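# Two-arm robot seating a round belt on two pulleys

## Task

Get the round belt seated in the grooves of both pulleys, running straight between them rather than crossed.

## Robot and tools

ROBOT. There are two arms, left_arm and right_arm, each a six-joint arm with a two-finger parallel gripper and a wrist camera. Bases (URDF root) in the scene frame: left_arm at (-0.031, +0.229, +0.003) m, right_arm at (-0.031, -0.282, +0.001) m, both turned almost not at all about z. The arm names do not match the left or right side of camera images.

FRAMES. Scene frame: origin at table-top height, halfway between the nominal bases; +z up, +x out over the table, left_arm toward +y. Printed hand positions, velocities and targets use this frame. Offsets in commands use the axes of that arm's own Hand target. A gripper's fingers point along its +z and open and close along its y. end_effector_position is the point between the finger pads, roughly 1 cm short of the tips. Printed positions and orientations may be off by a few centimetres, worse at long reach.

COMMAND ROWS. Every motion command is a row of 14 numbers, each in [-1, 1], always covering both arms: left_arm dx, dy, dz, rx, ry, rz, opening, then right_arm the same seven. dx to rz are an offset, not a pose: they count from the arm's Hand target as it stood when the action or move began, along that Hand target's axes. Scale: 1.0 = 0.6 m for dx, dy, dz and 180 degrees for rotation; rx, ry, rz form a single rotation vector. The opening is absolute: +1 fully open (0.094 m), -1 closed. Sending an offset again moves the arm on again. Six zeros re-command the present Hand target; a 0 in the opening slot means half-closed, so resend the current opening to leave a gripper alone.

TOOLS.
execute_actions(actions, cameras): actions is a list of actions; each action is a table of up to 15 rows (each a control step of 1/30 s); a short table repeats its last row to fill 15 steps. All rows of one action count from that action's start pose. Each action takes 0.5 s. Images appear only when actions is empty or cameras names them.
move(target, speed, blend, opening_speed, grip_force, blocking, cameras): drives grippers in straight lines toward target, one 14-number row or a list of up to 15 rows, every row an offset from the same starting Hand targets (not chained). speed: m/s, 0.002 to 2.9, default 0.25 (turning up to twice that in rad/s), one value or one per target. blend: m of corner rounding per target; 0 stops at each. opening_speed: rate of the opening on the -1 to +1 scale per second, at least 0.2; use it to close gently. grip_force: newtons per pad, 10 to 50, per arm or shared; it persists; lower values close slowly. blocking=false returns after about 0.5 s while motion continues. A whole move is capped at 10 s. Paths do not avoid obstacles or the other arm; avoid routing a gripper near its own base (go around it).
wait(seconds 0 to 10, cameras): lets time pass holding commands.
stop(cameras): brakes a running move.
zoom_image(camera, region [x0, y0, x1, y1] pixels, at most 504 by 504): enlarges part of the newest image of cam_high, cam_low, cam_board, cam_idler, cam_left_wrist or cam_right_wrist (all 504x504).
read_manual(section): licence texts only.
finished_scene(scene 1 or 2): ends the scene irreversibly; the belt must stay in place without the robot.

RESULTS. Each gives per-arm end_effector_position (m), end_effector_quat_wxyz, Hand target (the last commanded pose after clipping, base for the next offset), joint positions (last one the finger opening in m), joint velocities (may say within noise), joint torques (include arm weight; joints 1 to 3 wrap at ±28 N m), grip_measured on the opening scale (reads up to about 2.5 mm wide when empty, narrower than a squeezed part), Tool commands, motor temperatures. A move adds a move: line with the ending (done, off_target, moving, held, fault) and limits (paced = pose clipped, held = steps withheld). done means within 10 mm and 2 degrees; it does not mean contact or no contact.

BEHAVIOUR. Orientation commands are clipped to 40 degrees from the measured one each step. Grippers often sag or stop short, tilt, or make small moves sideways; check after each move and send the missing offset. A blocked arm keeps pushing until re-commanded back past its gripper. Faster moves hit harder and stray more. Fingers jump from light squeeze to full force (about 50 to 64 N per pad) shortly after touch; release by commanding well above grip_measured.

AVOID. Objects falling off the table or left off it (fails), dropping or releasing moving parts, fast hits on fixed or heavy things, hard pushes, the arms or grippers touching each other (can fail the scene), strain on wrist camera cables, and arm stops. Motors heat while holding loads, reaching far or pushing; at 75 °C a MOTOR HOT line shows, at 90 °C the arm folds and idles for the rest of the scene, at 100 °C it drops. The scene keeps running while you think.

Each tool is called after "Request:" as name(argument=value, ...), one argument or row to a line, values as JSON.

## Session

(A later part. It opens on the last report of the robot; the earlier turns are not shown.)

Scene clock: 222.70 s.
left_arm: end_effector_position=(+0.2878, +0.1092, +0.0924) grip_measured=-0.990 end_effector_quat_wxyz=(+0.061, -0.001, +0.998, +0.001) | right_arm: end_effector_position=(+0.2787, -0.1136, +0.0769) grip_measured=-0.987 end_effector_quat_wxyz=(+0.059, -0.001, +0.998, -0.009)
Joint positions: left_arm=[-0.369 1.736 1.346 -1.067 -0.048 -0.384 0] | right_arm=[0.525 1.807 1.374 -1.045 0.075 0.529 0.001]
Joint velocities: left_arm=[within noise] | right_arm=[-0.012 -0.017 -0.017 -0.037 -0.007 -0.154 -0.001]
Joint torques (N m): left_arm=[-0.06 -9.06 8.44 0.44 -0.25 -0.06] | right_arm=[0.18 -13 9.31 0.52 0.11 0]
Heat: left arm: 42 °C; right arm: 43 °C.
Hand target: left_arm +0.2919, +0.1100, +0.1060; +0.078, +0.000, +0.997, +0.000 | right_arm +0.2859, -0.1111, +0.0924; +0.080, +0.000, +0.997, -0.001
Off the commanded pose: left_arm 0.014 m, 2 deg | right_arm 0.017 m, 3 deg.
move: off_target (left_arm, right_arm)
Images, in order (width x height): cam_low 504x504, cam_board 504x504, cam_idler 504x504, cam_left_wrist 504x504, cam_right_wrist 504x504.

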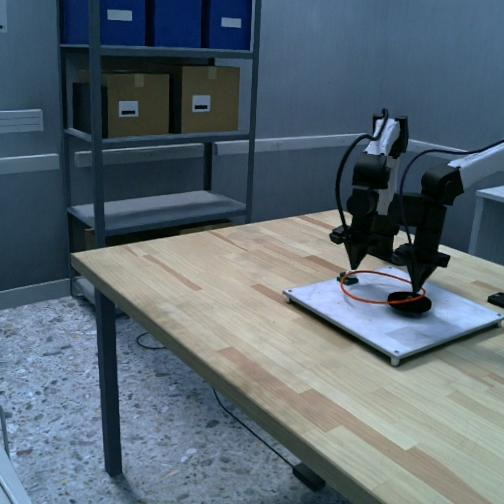

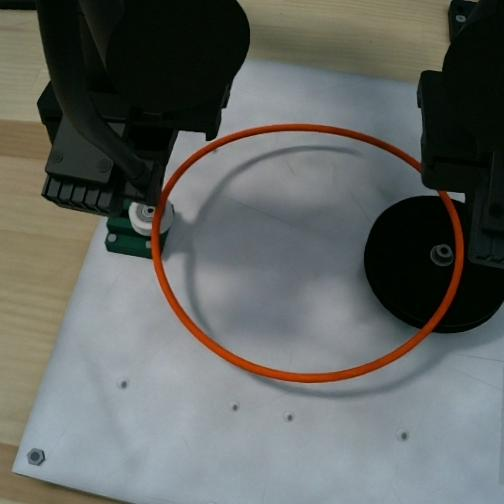

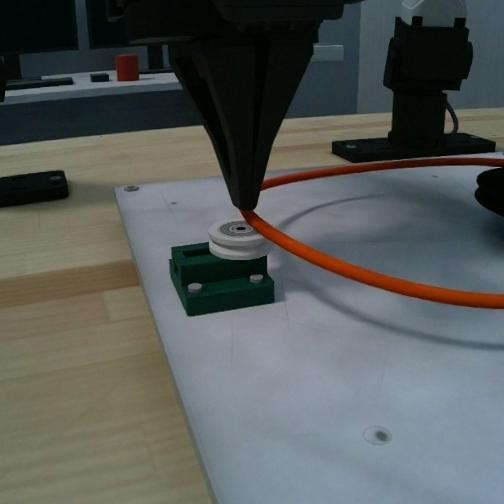

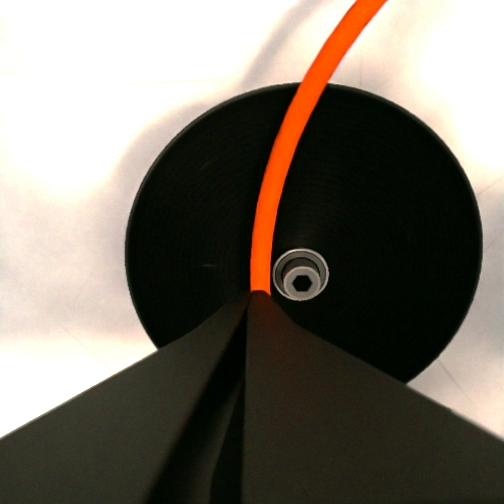

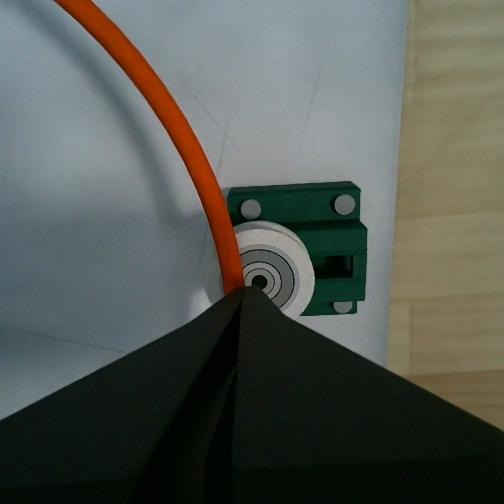

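Request:
move(
  target=[-0.0,0,-0.03,0,0,0,-1,0,0,-0.04,0,0,0,-1],
  cameras=["cam_low","cam_idler","cam_board","cam_left_wrist","cam_right_wrist"],
  speed=0.08,
)

Scene clock: 228.53 s.
left_arm: end_effector_position=(+0.2861, +0.1099, +0.1076) grip_measured=-0.990 end_effector_quat_wxyz=(+0.058, -0.001, +0.998, +0.003) | right_arm: end_effector_position=(+0.2770, -0.1145, +0.0978) grip_measured=-0.987 end_effector_quat_wxyz=(+0.056, -0.002, +0.998, -0.011)
Joint positions: left_arm=[-0.369 1.729 1.399 -1.135 -0.048 -0.384 0] | right_arm=[0.525 1.795 1.444 -1.135 0.075 0.529 0.001]
Joint torques (N m): left_arm=[-0.32 -9.63 8.47 0.43 -0.26 -0.07] | right_arm=[0.64 -13.72 9.22 0.51 0.14 0]
Heat: left arm: 43 °C; right arm: 44 °C.
Hand target: left_arm +0.2891, +0.1100, +0.1238; +0.078, +0.000, +0.997, +0.000 | right_arm +0.2821, -0.1111, +0.1161; +0.080, +0.000, +0.997, -0.001
Off the commanded pose: left_arm 0.017 m, 2 deg | right_arm 0.019 m, 3 deg.
move: off_target (left_arm, right_arm)
Images, in order (width x height): cam_low 504x504, cam_board 504x504, cam_idler 504x504, cam_left_wrist 504x504, cam_right_wrist 504x504.

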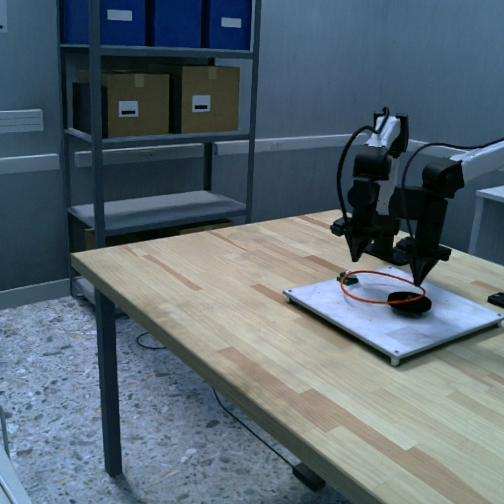

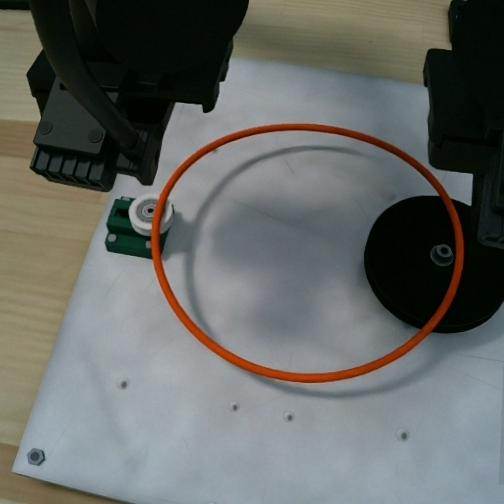

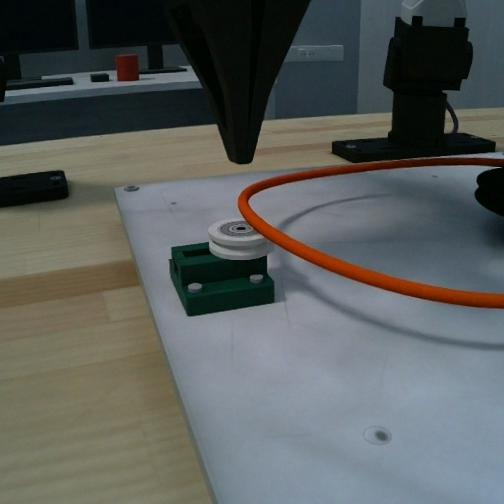

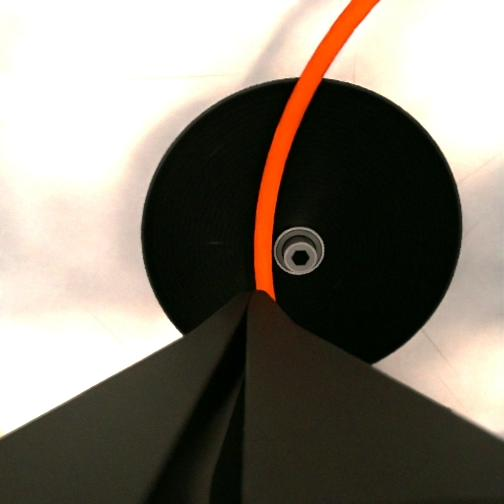

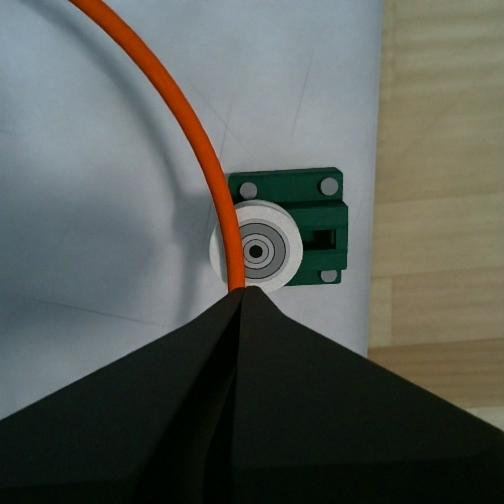

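Request:
move(
  target=[
    [0,0,0,0,0,0,-0.3,0,0,0,0,0,0,-0.3],
    [0.0037,-0.0017,0.0767,0,0,0,-0.3,0.002,-0.0023,0.0877,0,0,0,-0.3],
  ],
  cameras=["cam_low","cam_idler","cam_left_wrist","cam_right_wrist"],
  speed=0.05,
)

Request:
zoom_image(
  camera="cam_idler",
  region=[120, 140, 360, 300],
)

Request:
zoom_image(
  camera="cam_low",
  region=[370, 260, 450, 330],
)

Scene clock: 247.00 s.
left_arm: end_effector_position=(+0.2896, +0.1085, +0.0818) grip_measured=-0.302 end_effector_quat_wxyz=(+0.072, -0.001, +0.997, -0.003) | right_arm: end_effector_position=(+0.2864, -0.1101, +0.0695) grip_measured=-0.302 end_effector_quat_wxyz=(+0.078, -0.001, +0.997, +0.001)
Joint positions: left_arm=[-0.369 1.729 1.292 -0.997 -0.048 -0.384 0.033] | right_arm=[0.523 1.805 1.337 -0.966 0.077 0.527 0.033]
Joint torques (N m): left_arm=[-0.06 -6.3 5.87 0.81 -0.23 -0.03] | right_arm=[-0.43 -9.77 5.3 0.81 0.09 -0.13]
Heat: left arm: 45 °C; right arm: 48 °C.
Hand target: left_arm +0.2940, +0.1091, +0.0780; +0.078, +0.000, +0.997, +0.000 | right_arm +0.2892, -0.1126, +0.0639; +0.080, +0.000, +0.997, -0.001
Off the commanded pose: left_arm 0.006 m, 1 deg | right_arm 0.007 m, 0 deg.
move: done
Images, in order (width x height): cam_low 504x504, cam_idler 504x504, cam_left_wrist 504x504, cam_right_wrist 504x504.

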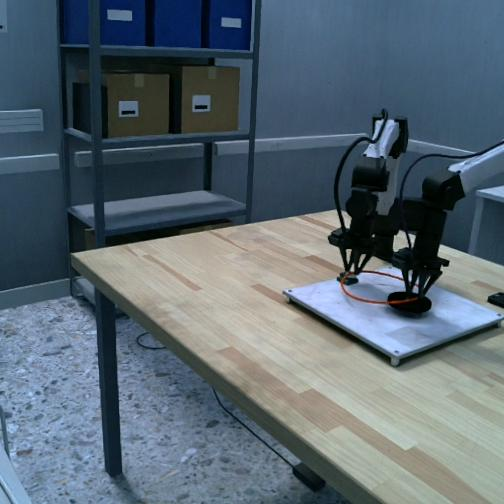

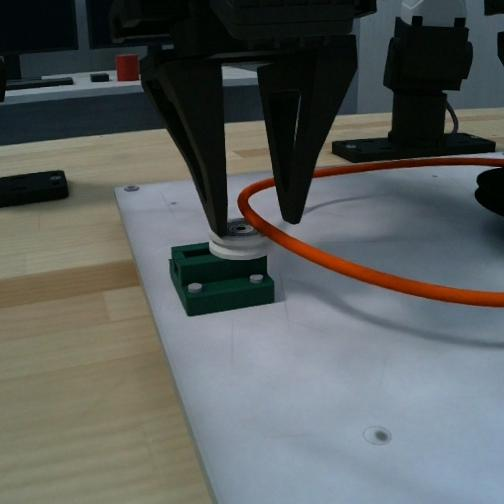

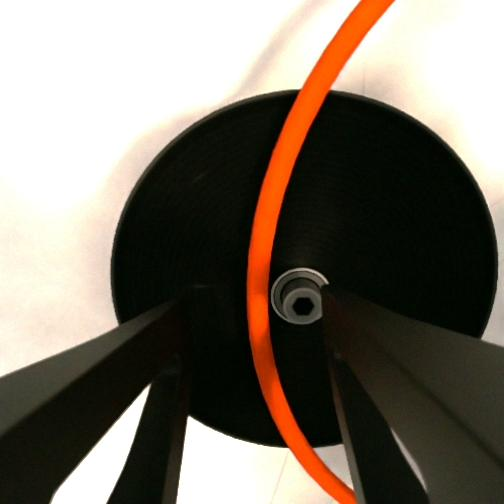

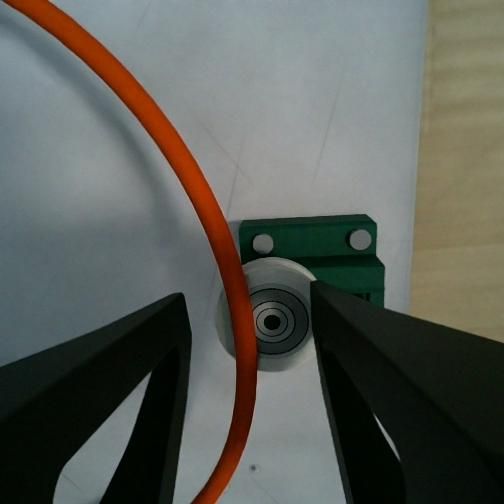

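Scaled by 2.100 from the camera's 504x504 image, which has a finer 720x720 frame.

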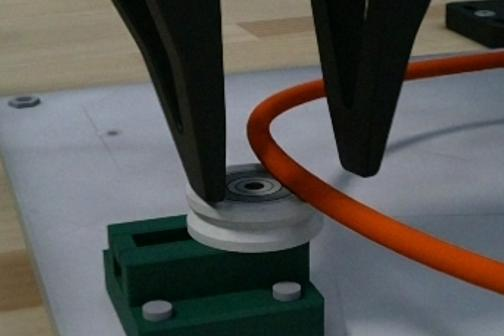

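Scaled by 6.300 from the camera's 504x504 image, which has a finer 720x720 frame.

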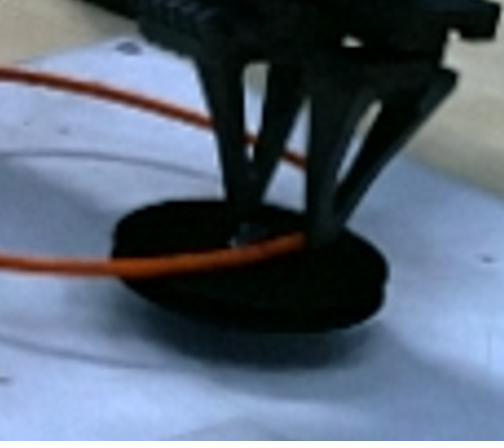

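Request:
move(
  target=[
    [-0.0031,0,-0.0198,0,0,0,-0.3,0.0013,0,0.0082,0,0,0,-0.3],
    [-0.0393,-0.0033,-0.0142,0,0,0,-0.3,0.0013,0,0.0082,0,0,0,-0.3],
    [-0.0348,-0.0033,0.0138,0,0,0,-0.3,0.0013,0,0.0082,0,0,0,-0.3],
  ],
  cameras=["cam_low","cam_idler","cam_left_wrist","cam_right_wrist"],
  speed=0.04,
)

Request:
zoom_image(
  camera="cam_idler",
  region=[120, 140, 360, 300],
)

Request:
zoom_image(
  camera="cam_low",
  region=[370, 260, 450, 330],
)

Scene clock: 278.37 s.
left_arm: end_effector_position=(+0.3109, +0.1053, +0.0778) grip_measured=-0.302 end_effector_quat_wxyz=(+0.073, -0.002, +0.997, -0.003) | right_arm: end_effector_position=(+0.2917, -0.1081, +0.0692) grip_measured=-0.302 end_effector_quat_wxyz=(+0.090, -0.001, +0.996, +0.005)
Joint positions: left_arm=[-0.356 1.808 1.371 -0.994 -0.048 -0.37 0.033] | right_arm=[0.523 1.805 1.332 -0.937 0.082 0.526 0.033]
Joint torques (N m): left_arm=[0.38 -6.71 5.93 0.82 -0.23 0] | right_arm=[-0.61 -9.48 4.37 0.8 0 -0.06]
Heat: left arm: 41 °C; right arm: 43 °C.
Hand target: left_arm +0.3159, +0.1071, +0.0731; +0.078, +0.000, +0.997, +0.000 | right_arm +0.2892, -0.1126, +0.0589; +0.080, +0.000, +0.997, -0.001
Off the commanded pose: left_arm 0.007 m, 1 deg | right_arm 0.011 m, 1 deg.
move: off_target (right_arm)
Images, in order (width x height): cam_low 504x504, cam_idler 504x504, cam_left_wrist 504x504, cam_right_wrist 504x504.

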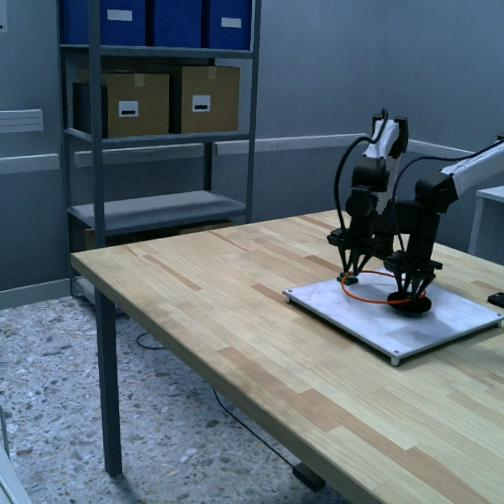

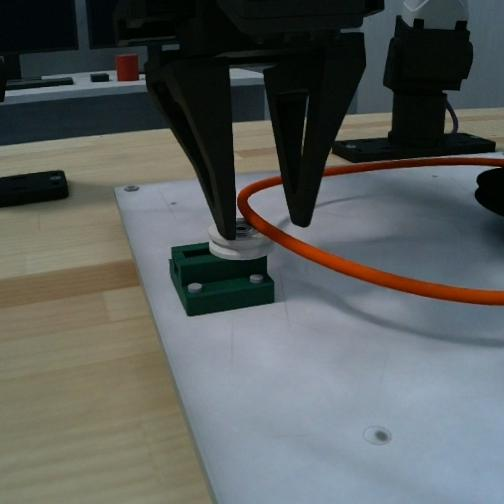

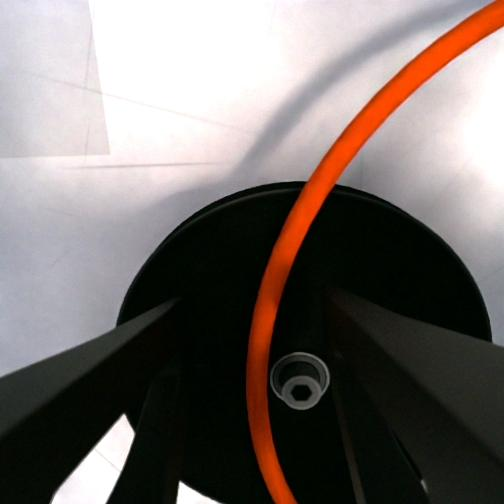

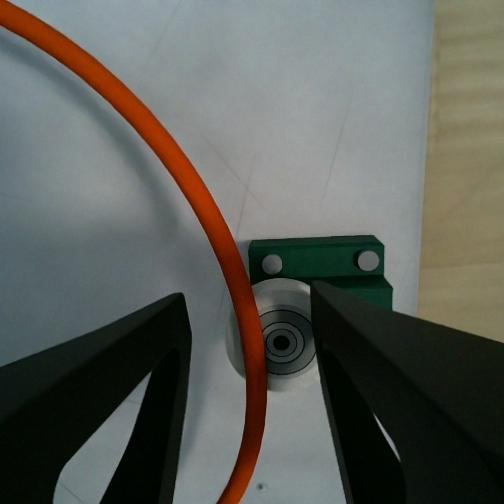

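Scaled by 2.100 from the camera's 504x504 image, which has a finer 720x720 frame.

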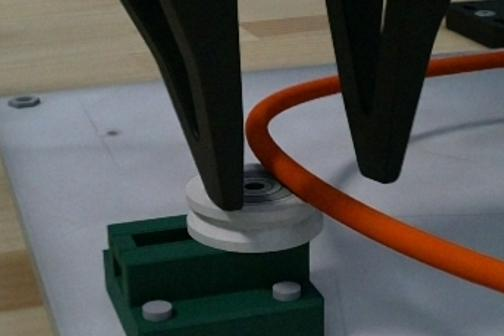

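Scaled by 6.300 from the camera's 504x504 image, which has a finer 720x720 frame.

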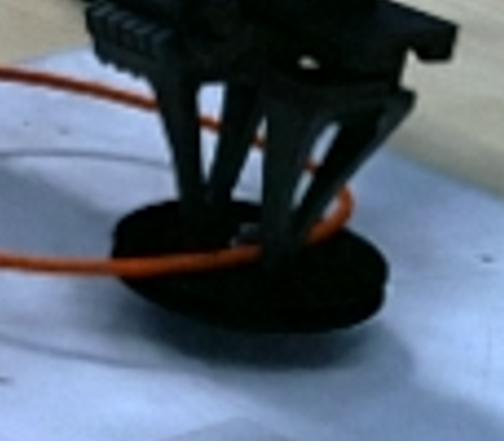

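Request:
move(
  target=[
    [-0.0008,0,0.0049,0,0,0,-0.3,-0.0008,0.0033,-0.007,0,0,0,-0.3],
    [-0.0008,0,0.0049,0,0,0,-0.96,-0.0008,0.0033,-0.007,0,0,0,-0.96],
  ],
  cameras=["cam_low","cam_idler","cam_left_wrist","cam_right_wrist"],
  speed=0.04,
  opening_speed=0.6,
)

Request:
zoom_image(
  camera="cam_idler",
  region=[120, 140, 360, 300],
)

Request:
zoom_image(
  camera="cam_low",
  region=[370, 260, 450, 330],
)

Scene clock: 291.00 s.
left_arm: end_effector_position=(+0.3133, +0.1043, +0.0781) grip_measured=-0.958 end_effector_quat_wxyz=(+0.078, -0.001, +0.997, -0.005) | right_arm: end_effector_position=(+0.2920, -0.1091, +0.0692) grip_measured=-0.907 end_effector_quat_wxyz=(+0.091, +0.000, +0.996, +0.003)
Joint positions: left_arm=[-0.356 1.808 1.371 -0.984 -0.048 -0.369 0.002] | right_arm=[0.523 1.805 1.332 -0.938 0.088 0.526 0.004]
Joint torques (N m): left_arm=[0.47 -6.28 5.52 0.84 -0.21 -0.01] | right_arm=[0.16 -9.48 6.12 0.66 0 -0.11]
Heat: left arm: 42 °C; right arm: 42 °C.
Hand target: left_arm +0.3169, +0.1071, +0.0703; +0.078, +0.000, +0.997, +0.000 | right_arm +0.2890, -0.1106, +0.0631; +0.080, +0.000, +0.997, -0.001
Off the commanded pose: left_arm 0.009 m, 1 deg | right_arm 0.007 m, 1 deg.
move: done
Images, in order (width x height): cam_low 504x504, cam_idler 504x504, cam_left_wrist 504x504, cam_right_wrist 504x504.

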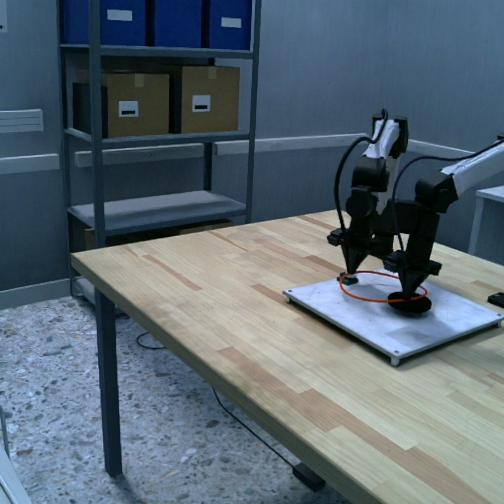

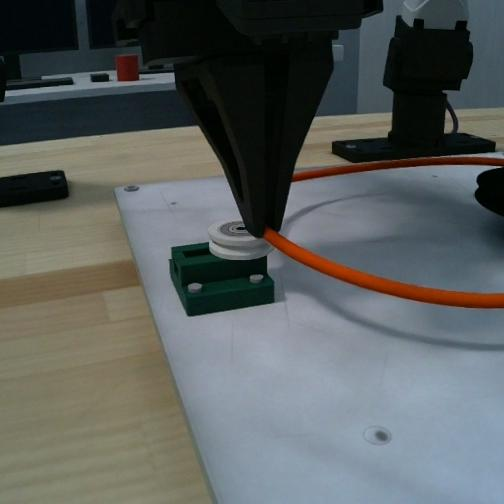

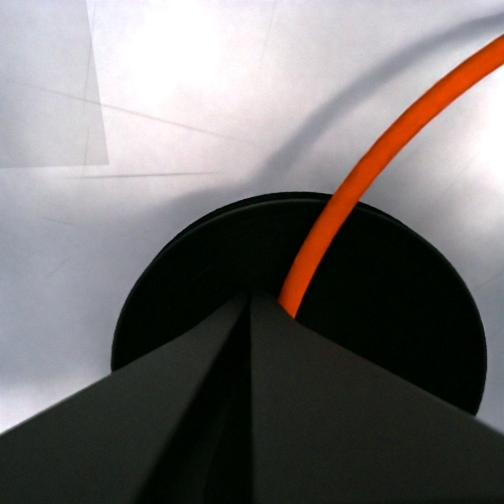

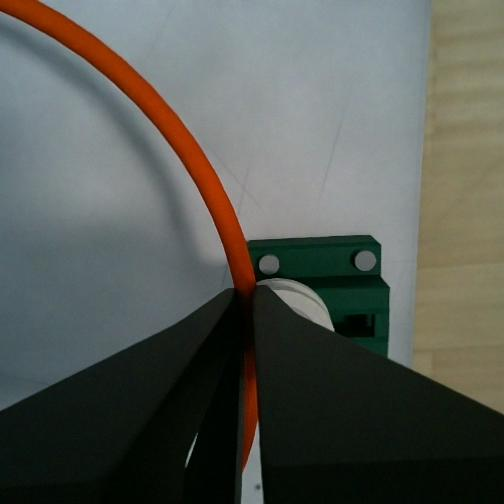

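Scaled by 2.100 from the camera's 504x504 image, which has a finer 720x720 frame.

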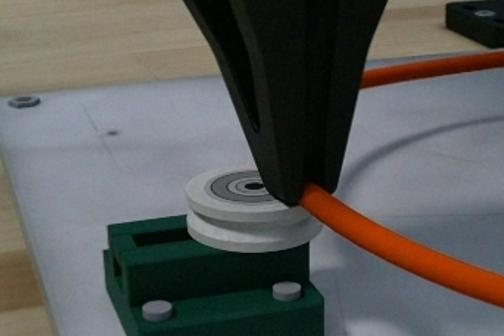

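Scaled by 6.300 from the camera's 504x504 image, which has a finer 720x720 frame.

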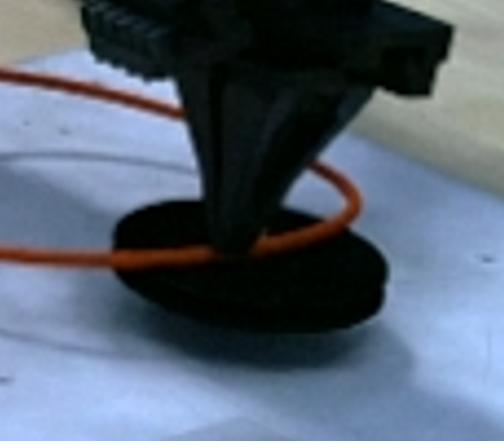

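Request:
move(
  target=[
    [0.0,0,-0.045,0,0,0,-0.96,0,0,0,0,0,0,-1],
    [0.0,0,-0.045,0,0,0,0.1,0,0,0,0,0,0,-1],
  ],
  cameras=["cam_low","cam_board","cam_left_wrist","cam_right_wrist"],
  speed=0.06,
)

Scene clock: 309.83 s.
left_arm: end_effector_position=(+0.3085, +0.1062, +0.0859) grip_measured=+0.098 end_effector_quat_wxyz=(+0.066, -0.001, +0.998, +0.000) | right_arm: end_effector_position=(+0.2920, -0.1091, +0.0692) grip_measured=-0.909 end_effector_quat_wxyz=(+0.091, +0.000, +0.996, +0.003)
Joint positions: left_arm=[-0.356 1.808 1.406 -1.046 -0.048 -0.369 0.052] | right_arm=[0.523 1.805 1.332 -0.938 0.088 0.526 0.004]
Joint torques (N m): left_arm=[0.01 -8.84 8.51 0.47 -0.22 -0.03] | right_arm=[-0.28 -9.59 5.97 0.65 0 -0.02]
Heat: left arm: 42 °C; right arm: 42 °C.
Hand target: left_arm +0.3127, +0.1071, +0.0969; +0.078, +0.000, +0.997, +0.000 | right_arm +0.2890, -0.1106, +0.0631; +0.080, +0.000, +0.997, -0.001
Off the commanded pose: left_arm 0.012 m, 1 deg | right_arm 0.007 m, 1 deg.
move: off_target (left_arm); target 2's new opening was sent with left_arm's hand 0.012 m and 1 deg from that target
Images, in order (width x height): cam_low 504x504, cam_board 504x504, cam_left_wrist 504x504, cam_right_wrist 504x504.

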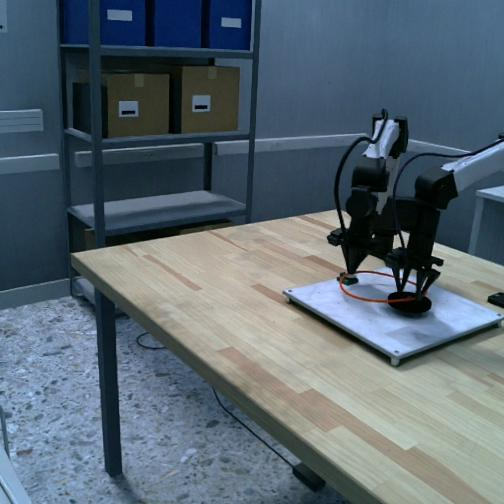

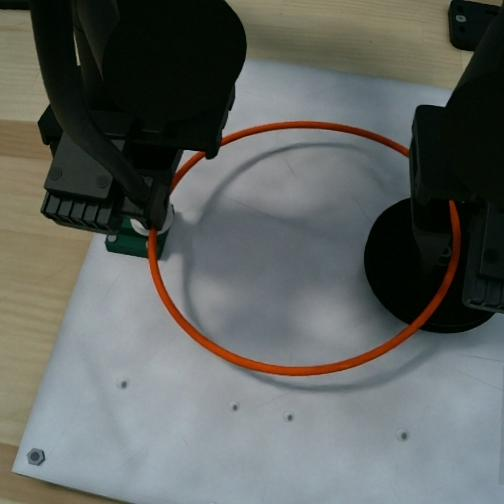

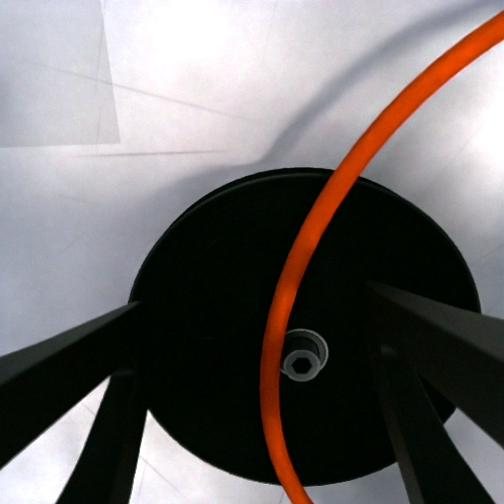

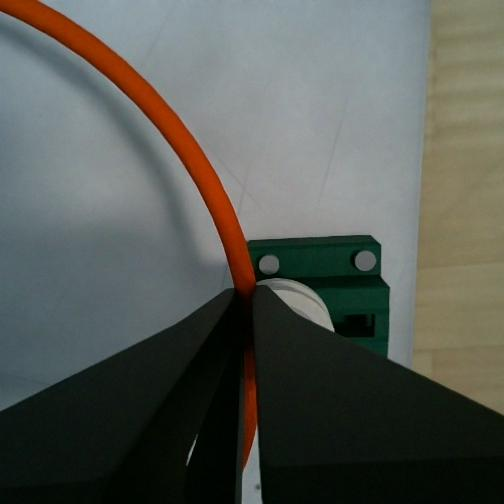

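Request:
move(
  target=[
    [-0.01,-0.0117,0,0,0,0,-0.1,0,0,0,0,0,0,-1],
    [-0.005,-0.0117,0.0413,0,0,0,-0.1,0,0,0,0,0,0,-1],
    [-0.005,-0.0117,0.0413,0,0,0,-0.97,0,0,0,0,0,0,-1],
  ],
  cameras=["cam_low","cam_board","cam_left_wrist"],
  speed=0.05,
  opening_speed=0.6,
)

Request:
zoom_image(
  camera="cam_low",
  region=[370, 260, 450, 330],
)

Scene clock: 330.17 s.
left_arm: end_effector_position=(+0.3160, +0.1016, +0.0777) grip_measured=-0.968 end_effector_quat_wxyz=(+0.074, +0.001, +0.997, -0.003) | right_arm: end_effector_position=(+0.2920, -0.1091, +0.0692) grip_measured=-0.909 end_effector_quat_wxyz=(+0.091, +0.000, +0.996, +0.003)
Joint positions: left_arm=[-0.36 1.83 1.398 -0.999 -0.048 -0.369 0.002] | right_arm=[0.523 1.805 1.332 -0.938 0.088 0.526 0.004]
Joint torques (N m): left_arm=[-0.75 -6.89 5.97 0.83 -0.23 -0.17] | right_arm=[0.06 -9.4 5.83 0.65 0.02 -0.05]
Heat: left arm: 45 °C; right arm: 42 °C.
Hand target: left_arm +0.3196, +0.1002, +0.0730; +0.078, +0.000, +0.997, +0.000 | right_arm +0.2890, -0.1106, +0.0631; +0.080, +0.000, +0.997, -0.001
Off the commanded pose: left_arm 0.006 m, 1 deg | right_arm 0.007 m, 1 deg.
move: done
Images, in order (width x height): cam_low 504x504, cam_board 504x504, cam_left_wrist 504x504.

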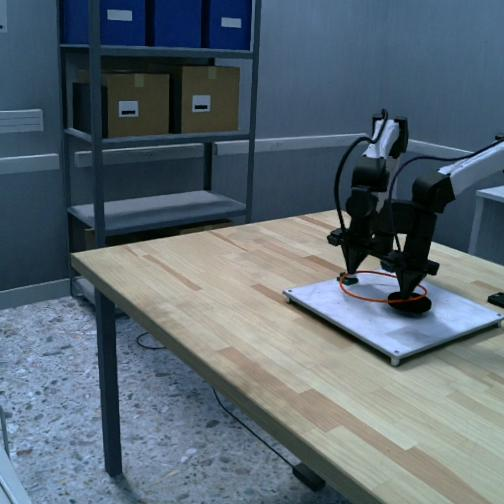

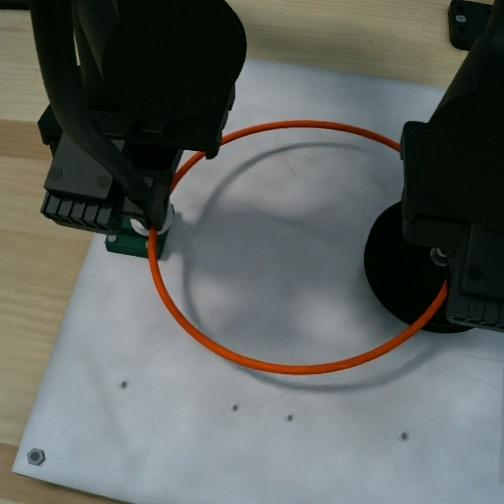

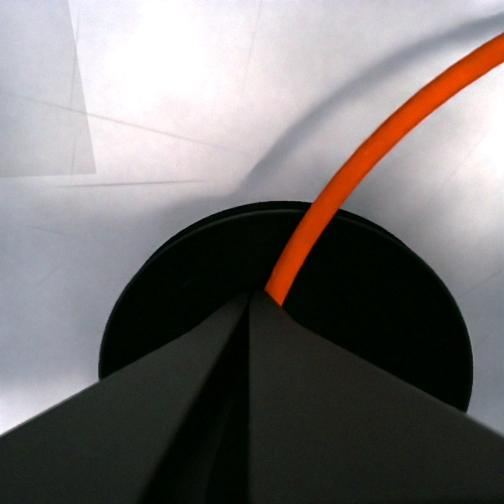

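Scaled by 6.300 from the camera's 504x504 image, which has a finer 720x720 frame.

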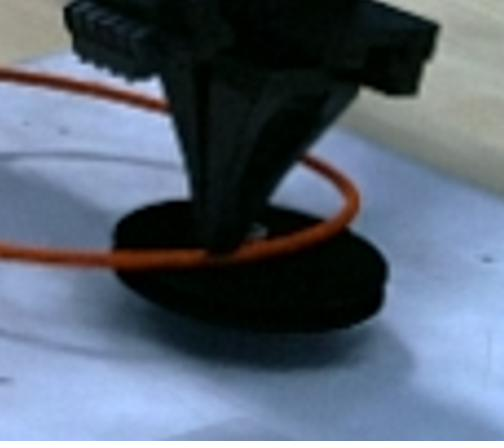

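Request:
move(
  target=[
    [-0.0065,0,-0.041,0,0,0,-0.97,0,0,0,0,0,0,-1],
    [-0.0065,-0.0067,-0.041,0,0,0.11,0,0,0,0,0,0,0,-1],
    [0.0016,-0.0067,0.0099,0,0,0.11,0,0,0,0,0,0,0,-1],
  ],
  cameras=["cam_low","cam_left_wrist"],
  speed=0.05,
)

Request:
zoom_image(
  camera="cam_low",
  region=[370, 260, 450, 330],
)

Scene clock: 359.73 s.
left_arm: end_effector_position=(+0.3160, +0.0980, +0.0721) grip_measured=-0.002 end_effector_quat_wxyz=(+0.073, +0.164, +0.984, +0.009) | right_arm: end_effector_position=(+0.2920, -0.1091, +0.0692) grip_measured=-0.909 end_effector_quat_wxyz=(+0.091, +0.000, +0.996, +0.003)
Joint positions: left_arm=[-0.369 1.84 1.389 -0.981 -0.048 -0.051 0.047] | right_arm=[0.523 1.805 1.332 -0.938 0.088 0.526 0.004]
Joint torques (N m): left_arm=[-0.84 -6.83 5.87 0.85 -0.25 0.01] | right_arm=[-0.02 -9.48 5.82 0.68 -0.01 -0.11]
Heat: left arm: 43 °C; right arm: 42 °C.
Hand target: left_arm +0.3195, +0.0961, +0.0669; +0.077, +0.171, +0.982, +0.014 | right_arm +0.2890, -0.1106, +0.0631; +0.080, +0.000, +0.997, -0.001
Off the commanded pose: left_arm 0.007 m, 1 deg | right_arm 0.007 m, 1 deg.
move: done
Images, in order (width x height): cam_low 504x504, cam_left_wrist 504x504.

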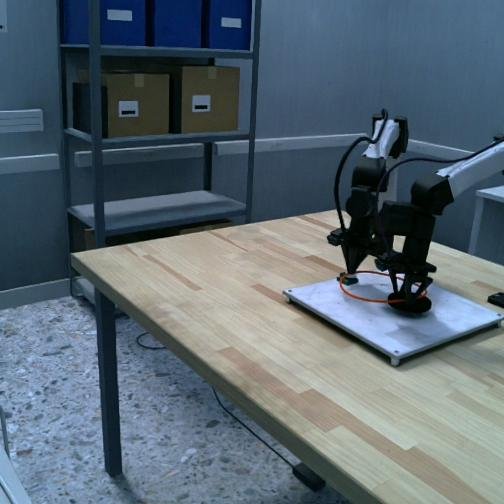

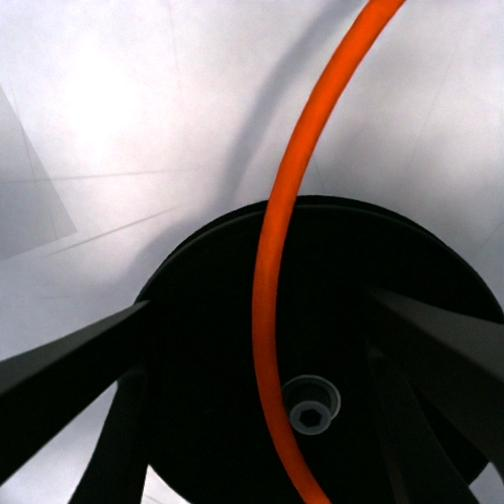

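Scaled by 6.300 from the camera's 504x504 image, which has a finer 720x720 frame.

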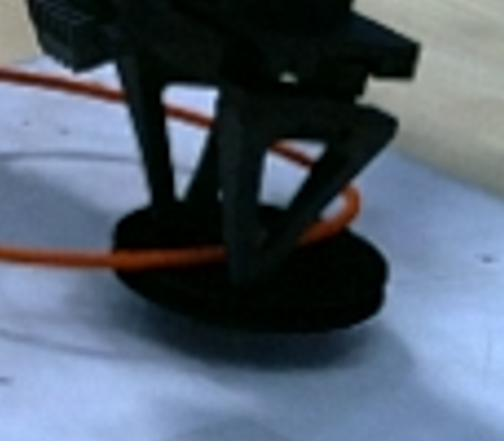

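Request:
move(
  target=[
    [0.0005,-0.002,0.0035,0,0,0,0,0,0,0,0,0,0,-1],
    [0.0005,-0.002,0.0035,0,0,0,-1,0,0,0,0,0,0,-1],
  ],
  cameras=["cam_low","cam_left_wrist"],
  speed=0.05,
  opening_speed=0.6,
)

Request:
zoom_image(
  camera="cam_low",
  region=[370, 260, 450, 330],
)

Scene clock: 368.73 s.
left_arm: end_effector_position=(+0.3168, +0.0968, +0.0711) grip_measured=-0.911 end_effector_quat_wxyz=(+0.076, +0.165, +0.983, +0.009) | right_arm: end_effector_position=(+0.2920, -0.1091, +0.0692) grip_measured=-0.909 end_effector_quat_wxyz=(+0.091, +0.000, +0.996, +0.003)
Joint positions: left_arm=[-0.372 1.84 1.384 -0.97 -0.051 -0.051 0.004] | right_arm=[0.523 1.805 1.332 -0.938 0.088 0.526 0.004]
Joint torques (N m): left_arm=[-0.88 -6.72 5.76 0.82 -0.21 -0.02] | right_arm=[-0.17 -9.46 6.16 0.66 0.04 -0.07]
Heat: left arm: 42 °C; right arm: 42 °C.
Hand target: left_arm +0.3192, +0.0951, +0.0647; +0.077, +0.171, +0.982, +0.014 | right_arm +0.2890, -0.1106, +0.0631; +0.080, +0.000, +0.997, -0.001
Off the commanded pose: left_arm 0.007 m, 1 deg | right_arm 0.007 m, 1 deg.
move: done
Images, in order (width x height): cam_low 504x504, cam_left_wrist 504x504.

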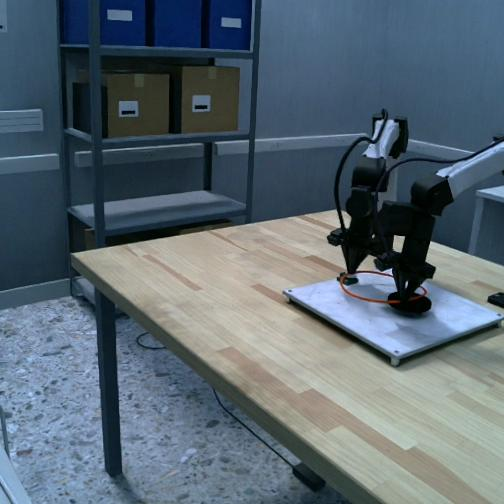

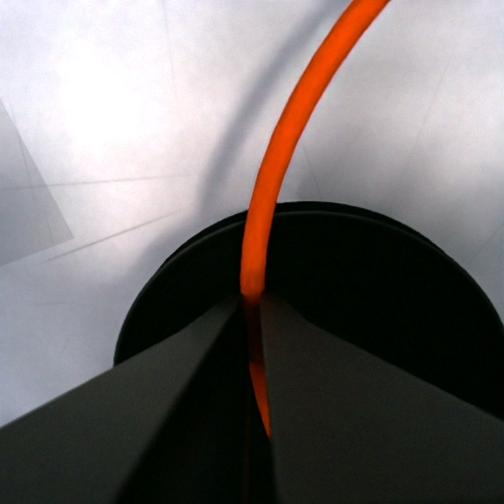

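Scaled by 6.300 from the camera's 504x504 image, which has a finer 720x720 frame.

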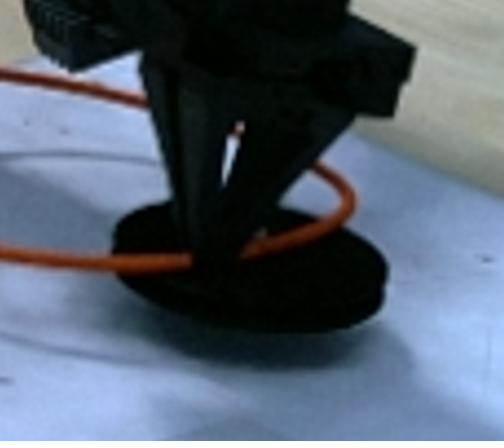

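Request:
move(
  target=[
    [-0.0098,0.0037,-0.0658,0,0,0,-1,-0.0106,0,-0.0658,0,0,0,-1],
    [0.0333,0.1032,-0.0753,0,0,0,-1,-0.0087,0.0467,-0.0745,0,0,0,-1],
  ],
  cameras=["all"],
  speed=0.06,
  blend=0.01,
)

Request:
zoom_image(
  camera="cam_low",
  region=[320, 230, 460, 330],
)

Scene clock: 406.80 s.
left_arm: end_effector_position=(+0.3173, +0.1557, +0.1001) grip_measured=-0.912 end_effector_quat_wxyz=(+0.068, +0.171, +0.983, +0.011) | right_arm: end_effector_position=(+0.2855, -0.0839, +0.1037) grip_measured=-0.909 end_effector_quat_wxyz=(+0.080, -0.004, +0.997, +0.001)
Joint positions: left_arm=[-0.207 1.77 1.415 -1.08 -0.028 0.124 0.004] | right_arm=[0.589 1.835 1.512 -1.115 0.088 0.586 0.004]
Joint torques (N m): left_arm=[0.51 -10.19 5.85 0.52 -0.14 0.02] | right_arm=[0.46 -10.4 8.99 0.43 0.08 0.05]
Heat: left arm: 41 °C; right arm: 42 °C.
Hand target: left_arm +0.3142, +0.1600, +0.1098; +0.077, +0.171, +0.982, +0.014 | right_arm +0.2871, -0.0825, +0.1080; +0.080, +0.000, +0.997, -0.001
Off the commanded pose: left_arm 0.011 m, 1 deg | right_arm 0.005 m, 1 deg.
move: off_target (left_arm)

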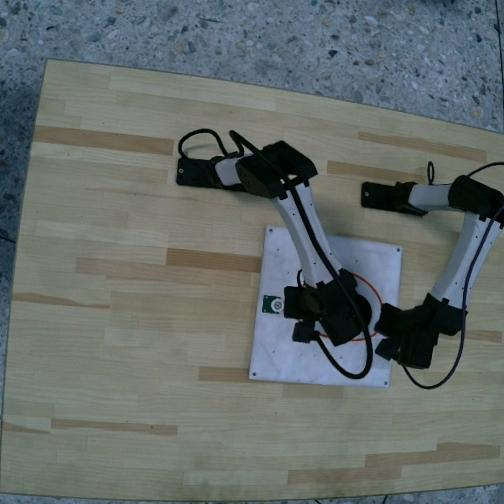

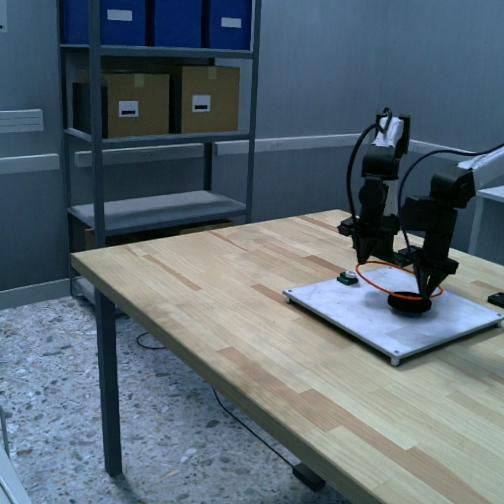

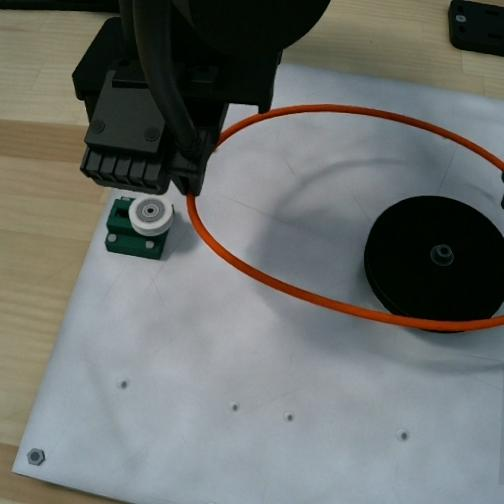

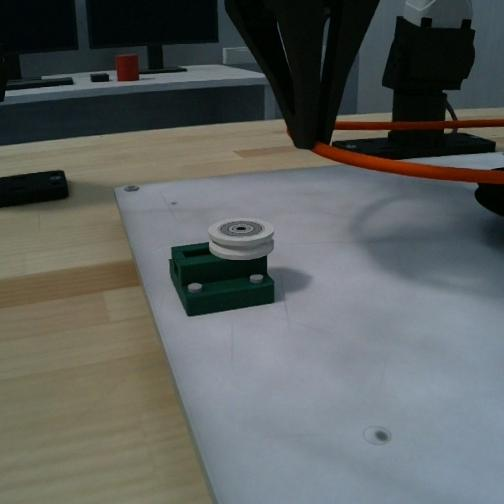

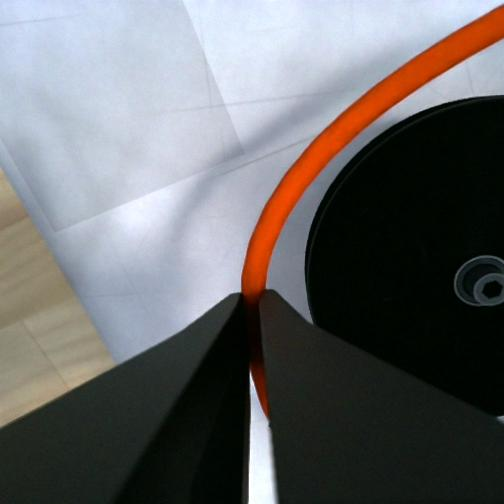

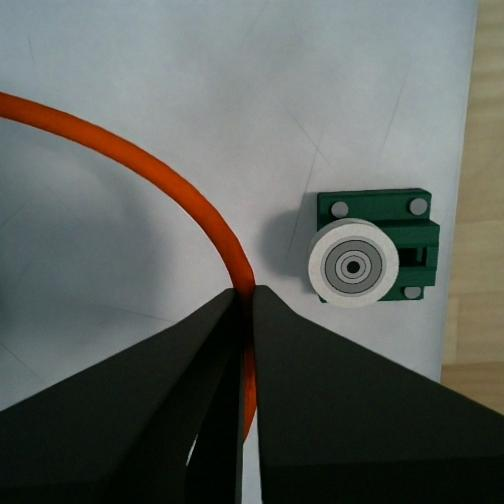

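Scaled by 3.600 from the camera's 504x504 image, which has a finer 720x720 frame.

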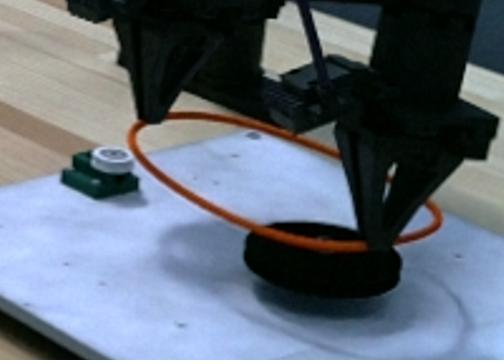

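Request:
move(
  target=[0.0096,0.0085,0.041,0,0,0,-1,0.0066,0,0.041,0,0,0,-1],
  cameras=["cam_high","cam_low","cam_board","cam_left_wrist","cam_right_wrist"],
  speed=0.05,
)

Request:
zoom_image(
  camera="cam_low",
  region=[320, 230, 460, 330],
)

Request:
zoom_image(
  camera="cam_high",
  region=[260, 230, 420, 390],
)

Scene clock: 430.17 s.
left_arm: end_effector_position=(+0.3093, +0.1620, +0.0772) grip_measured=-0.912 end_effector_quat_wxyz=(+0.057, +0.173, +0.983, +0.009) | right_arm: end_effector_position=(+0.2885, -0.0813, +0.0875) grip_measured=-0.909 end_effector_quat_wxyz=(+0.082, -0.004, +0.997, +0.004)
Joint positions: left_arm=[-0.19 1.77 1.325 -1.013 -0.021 0.145 0.004] | right_arm=[0.589 1.85 1.466 -1.046 0.085 0.586 0.004]
Joint torques (N m): left_arm=[0.92 -9.52 5.81 0.74 -0.19 -0.01] | right_arm=[0.47 -10.85 5.45 0.73 0.13 0.05]
Motor temperatures (°C): left_arm=[25 50 35 27 24 23 28] | right_arm=[24 45 33 27 25 22 26]
Heat: left arm: 50 °C; right arm: 45 °C.
Hand target: left_arm +0.3145, +0.1668, +0.0849; +0.077, +0.171, +0.982, +0.014 | right_arm +0.2871, -0.0826, +0.0832; +0.080, +0.000, +0.997, -0.001
Off the commanded pose: left_arm 0.010 m, 2 deg | right_arm 0.005 m, 1 deg.
move: done
Images, in order (width x height): cam_high 504x504, cam_low 504x504, cam_board 504x504, cam_left_wrist 504x504, cam_right_wrist 504x504.

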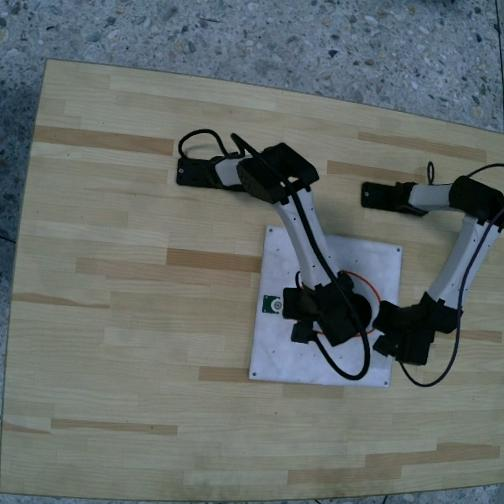

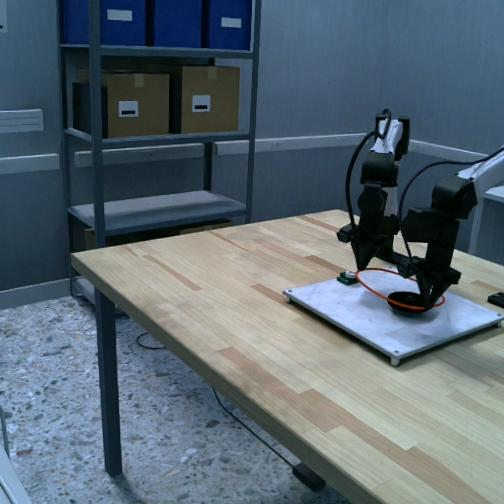

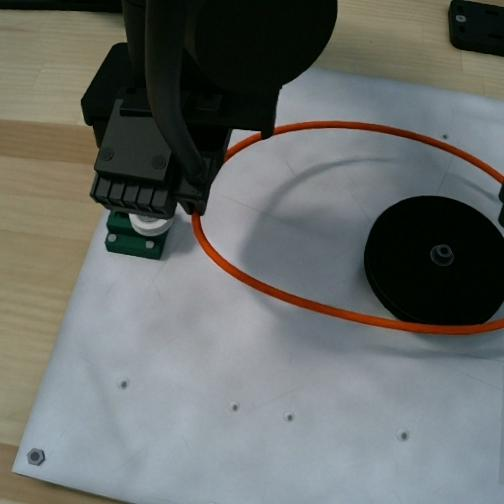

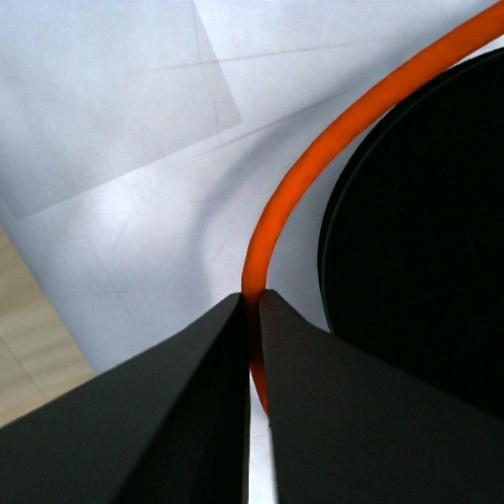

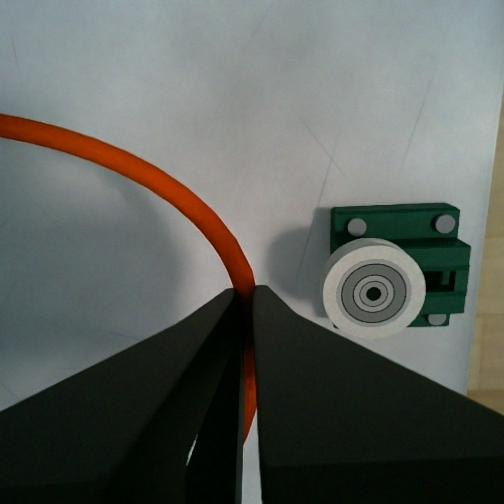

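Scaled by 3.600 from the camera's 504x504 image, which has a finer 720x720 frame.

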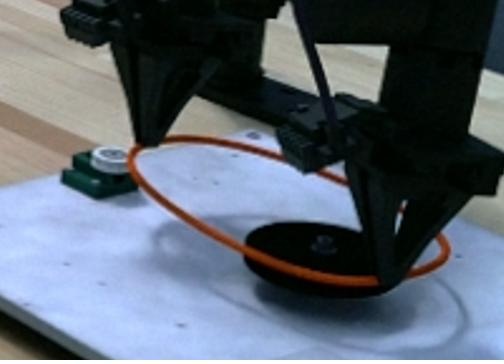

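Scaled by 3.150 from the camera's 504x504 image, which has a finer 720x720 frame.

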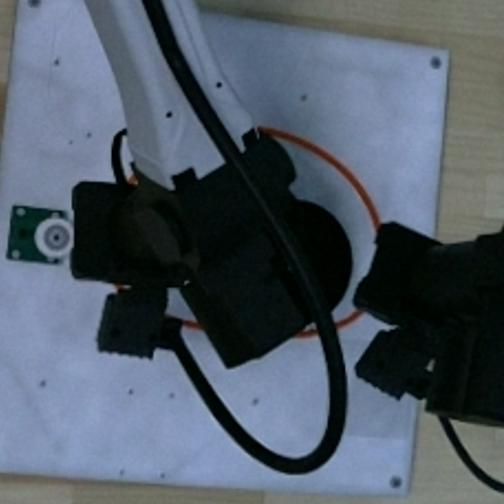

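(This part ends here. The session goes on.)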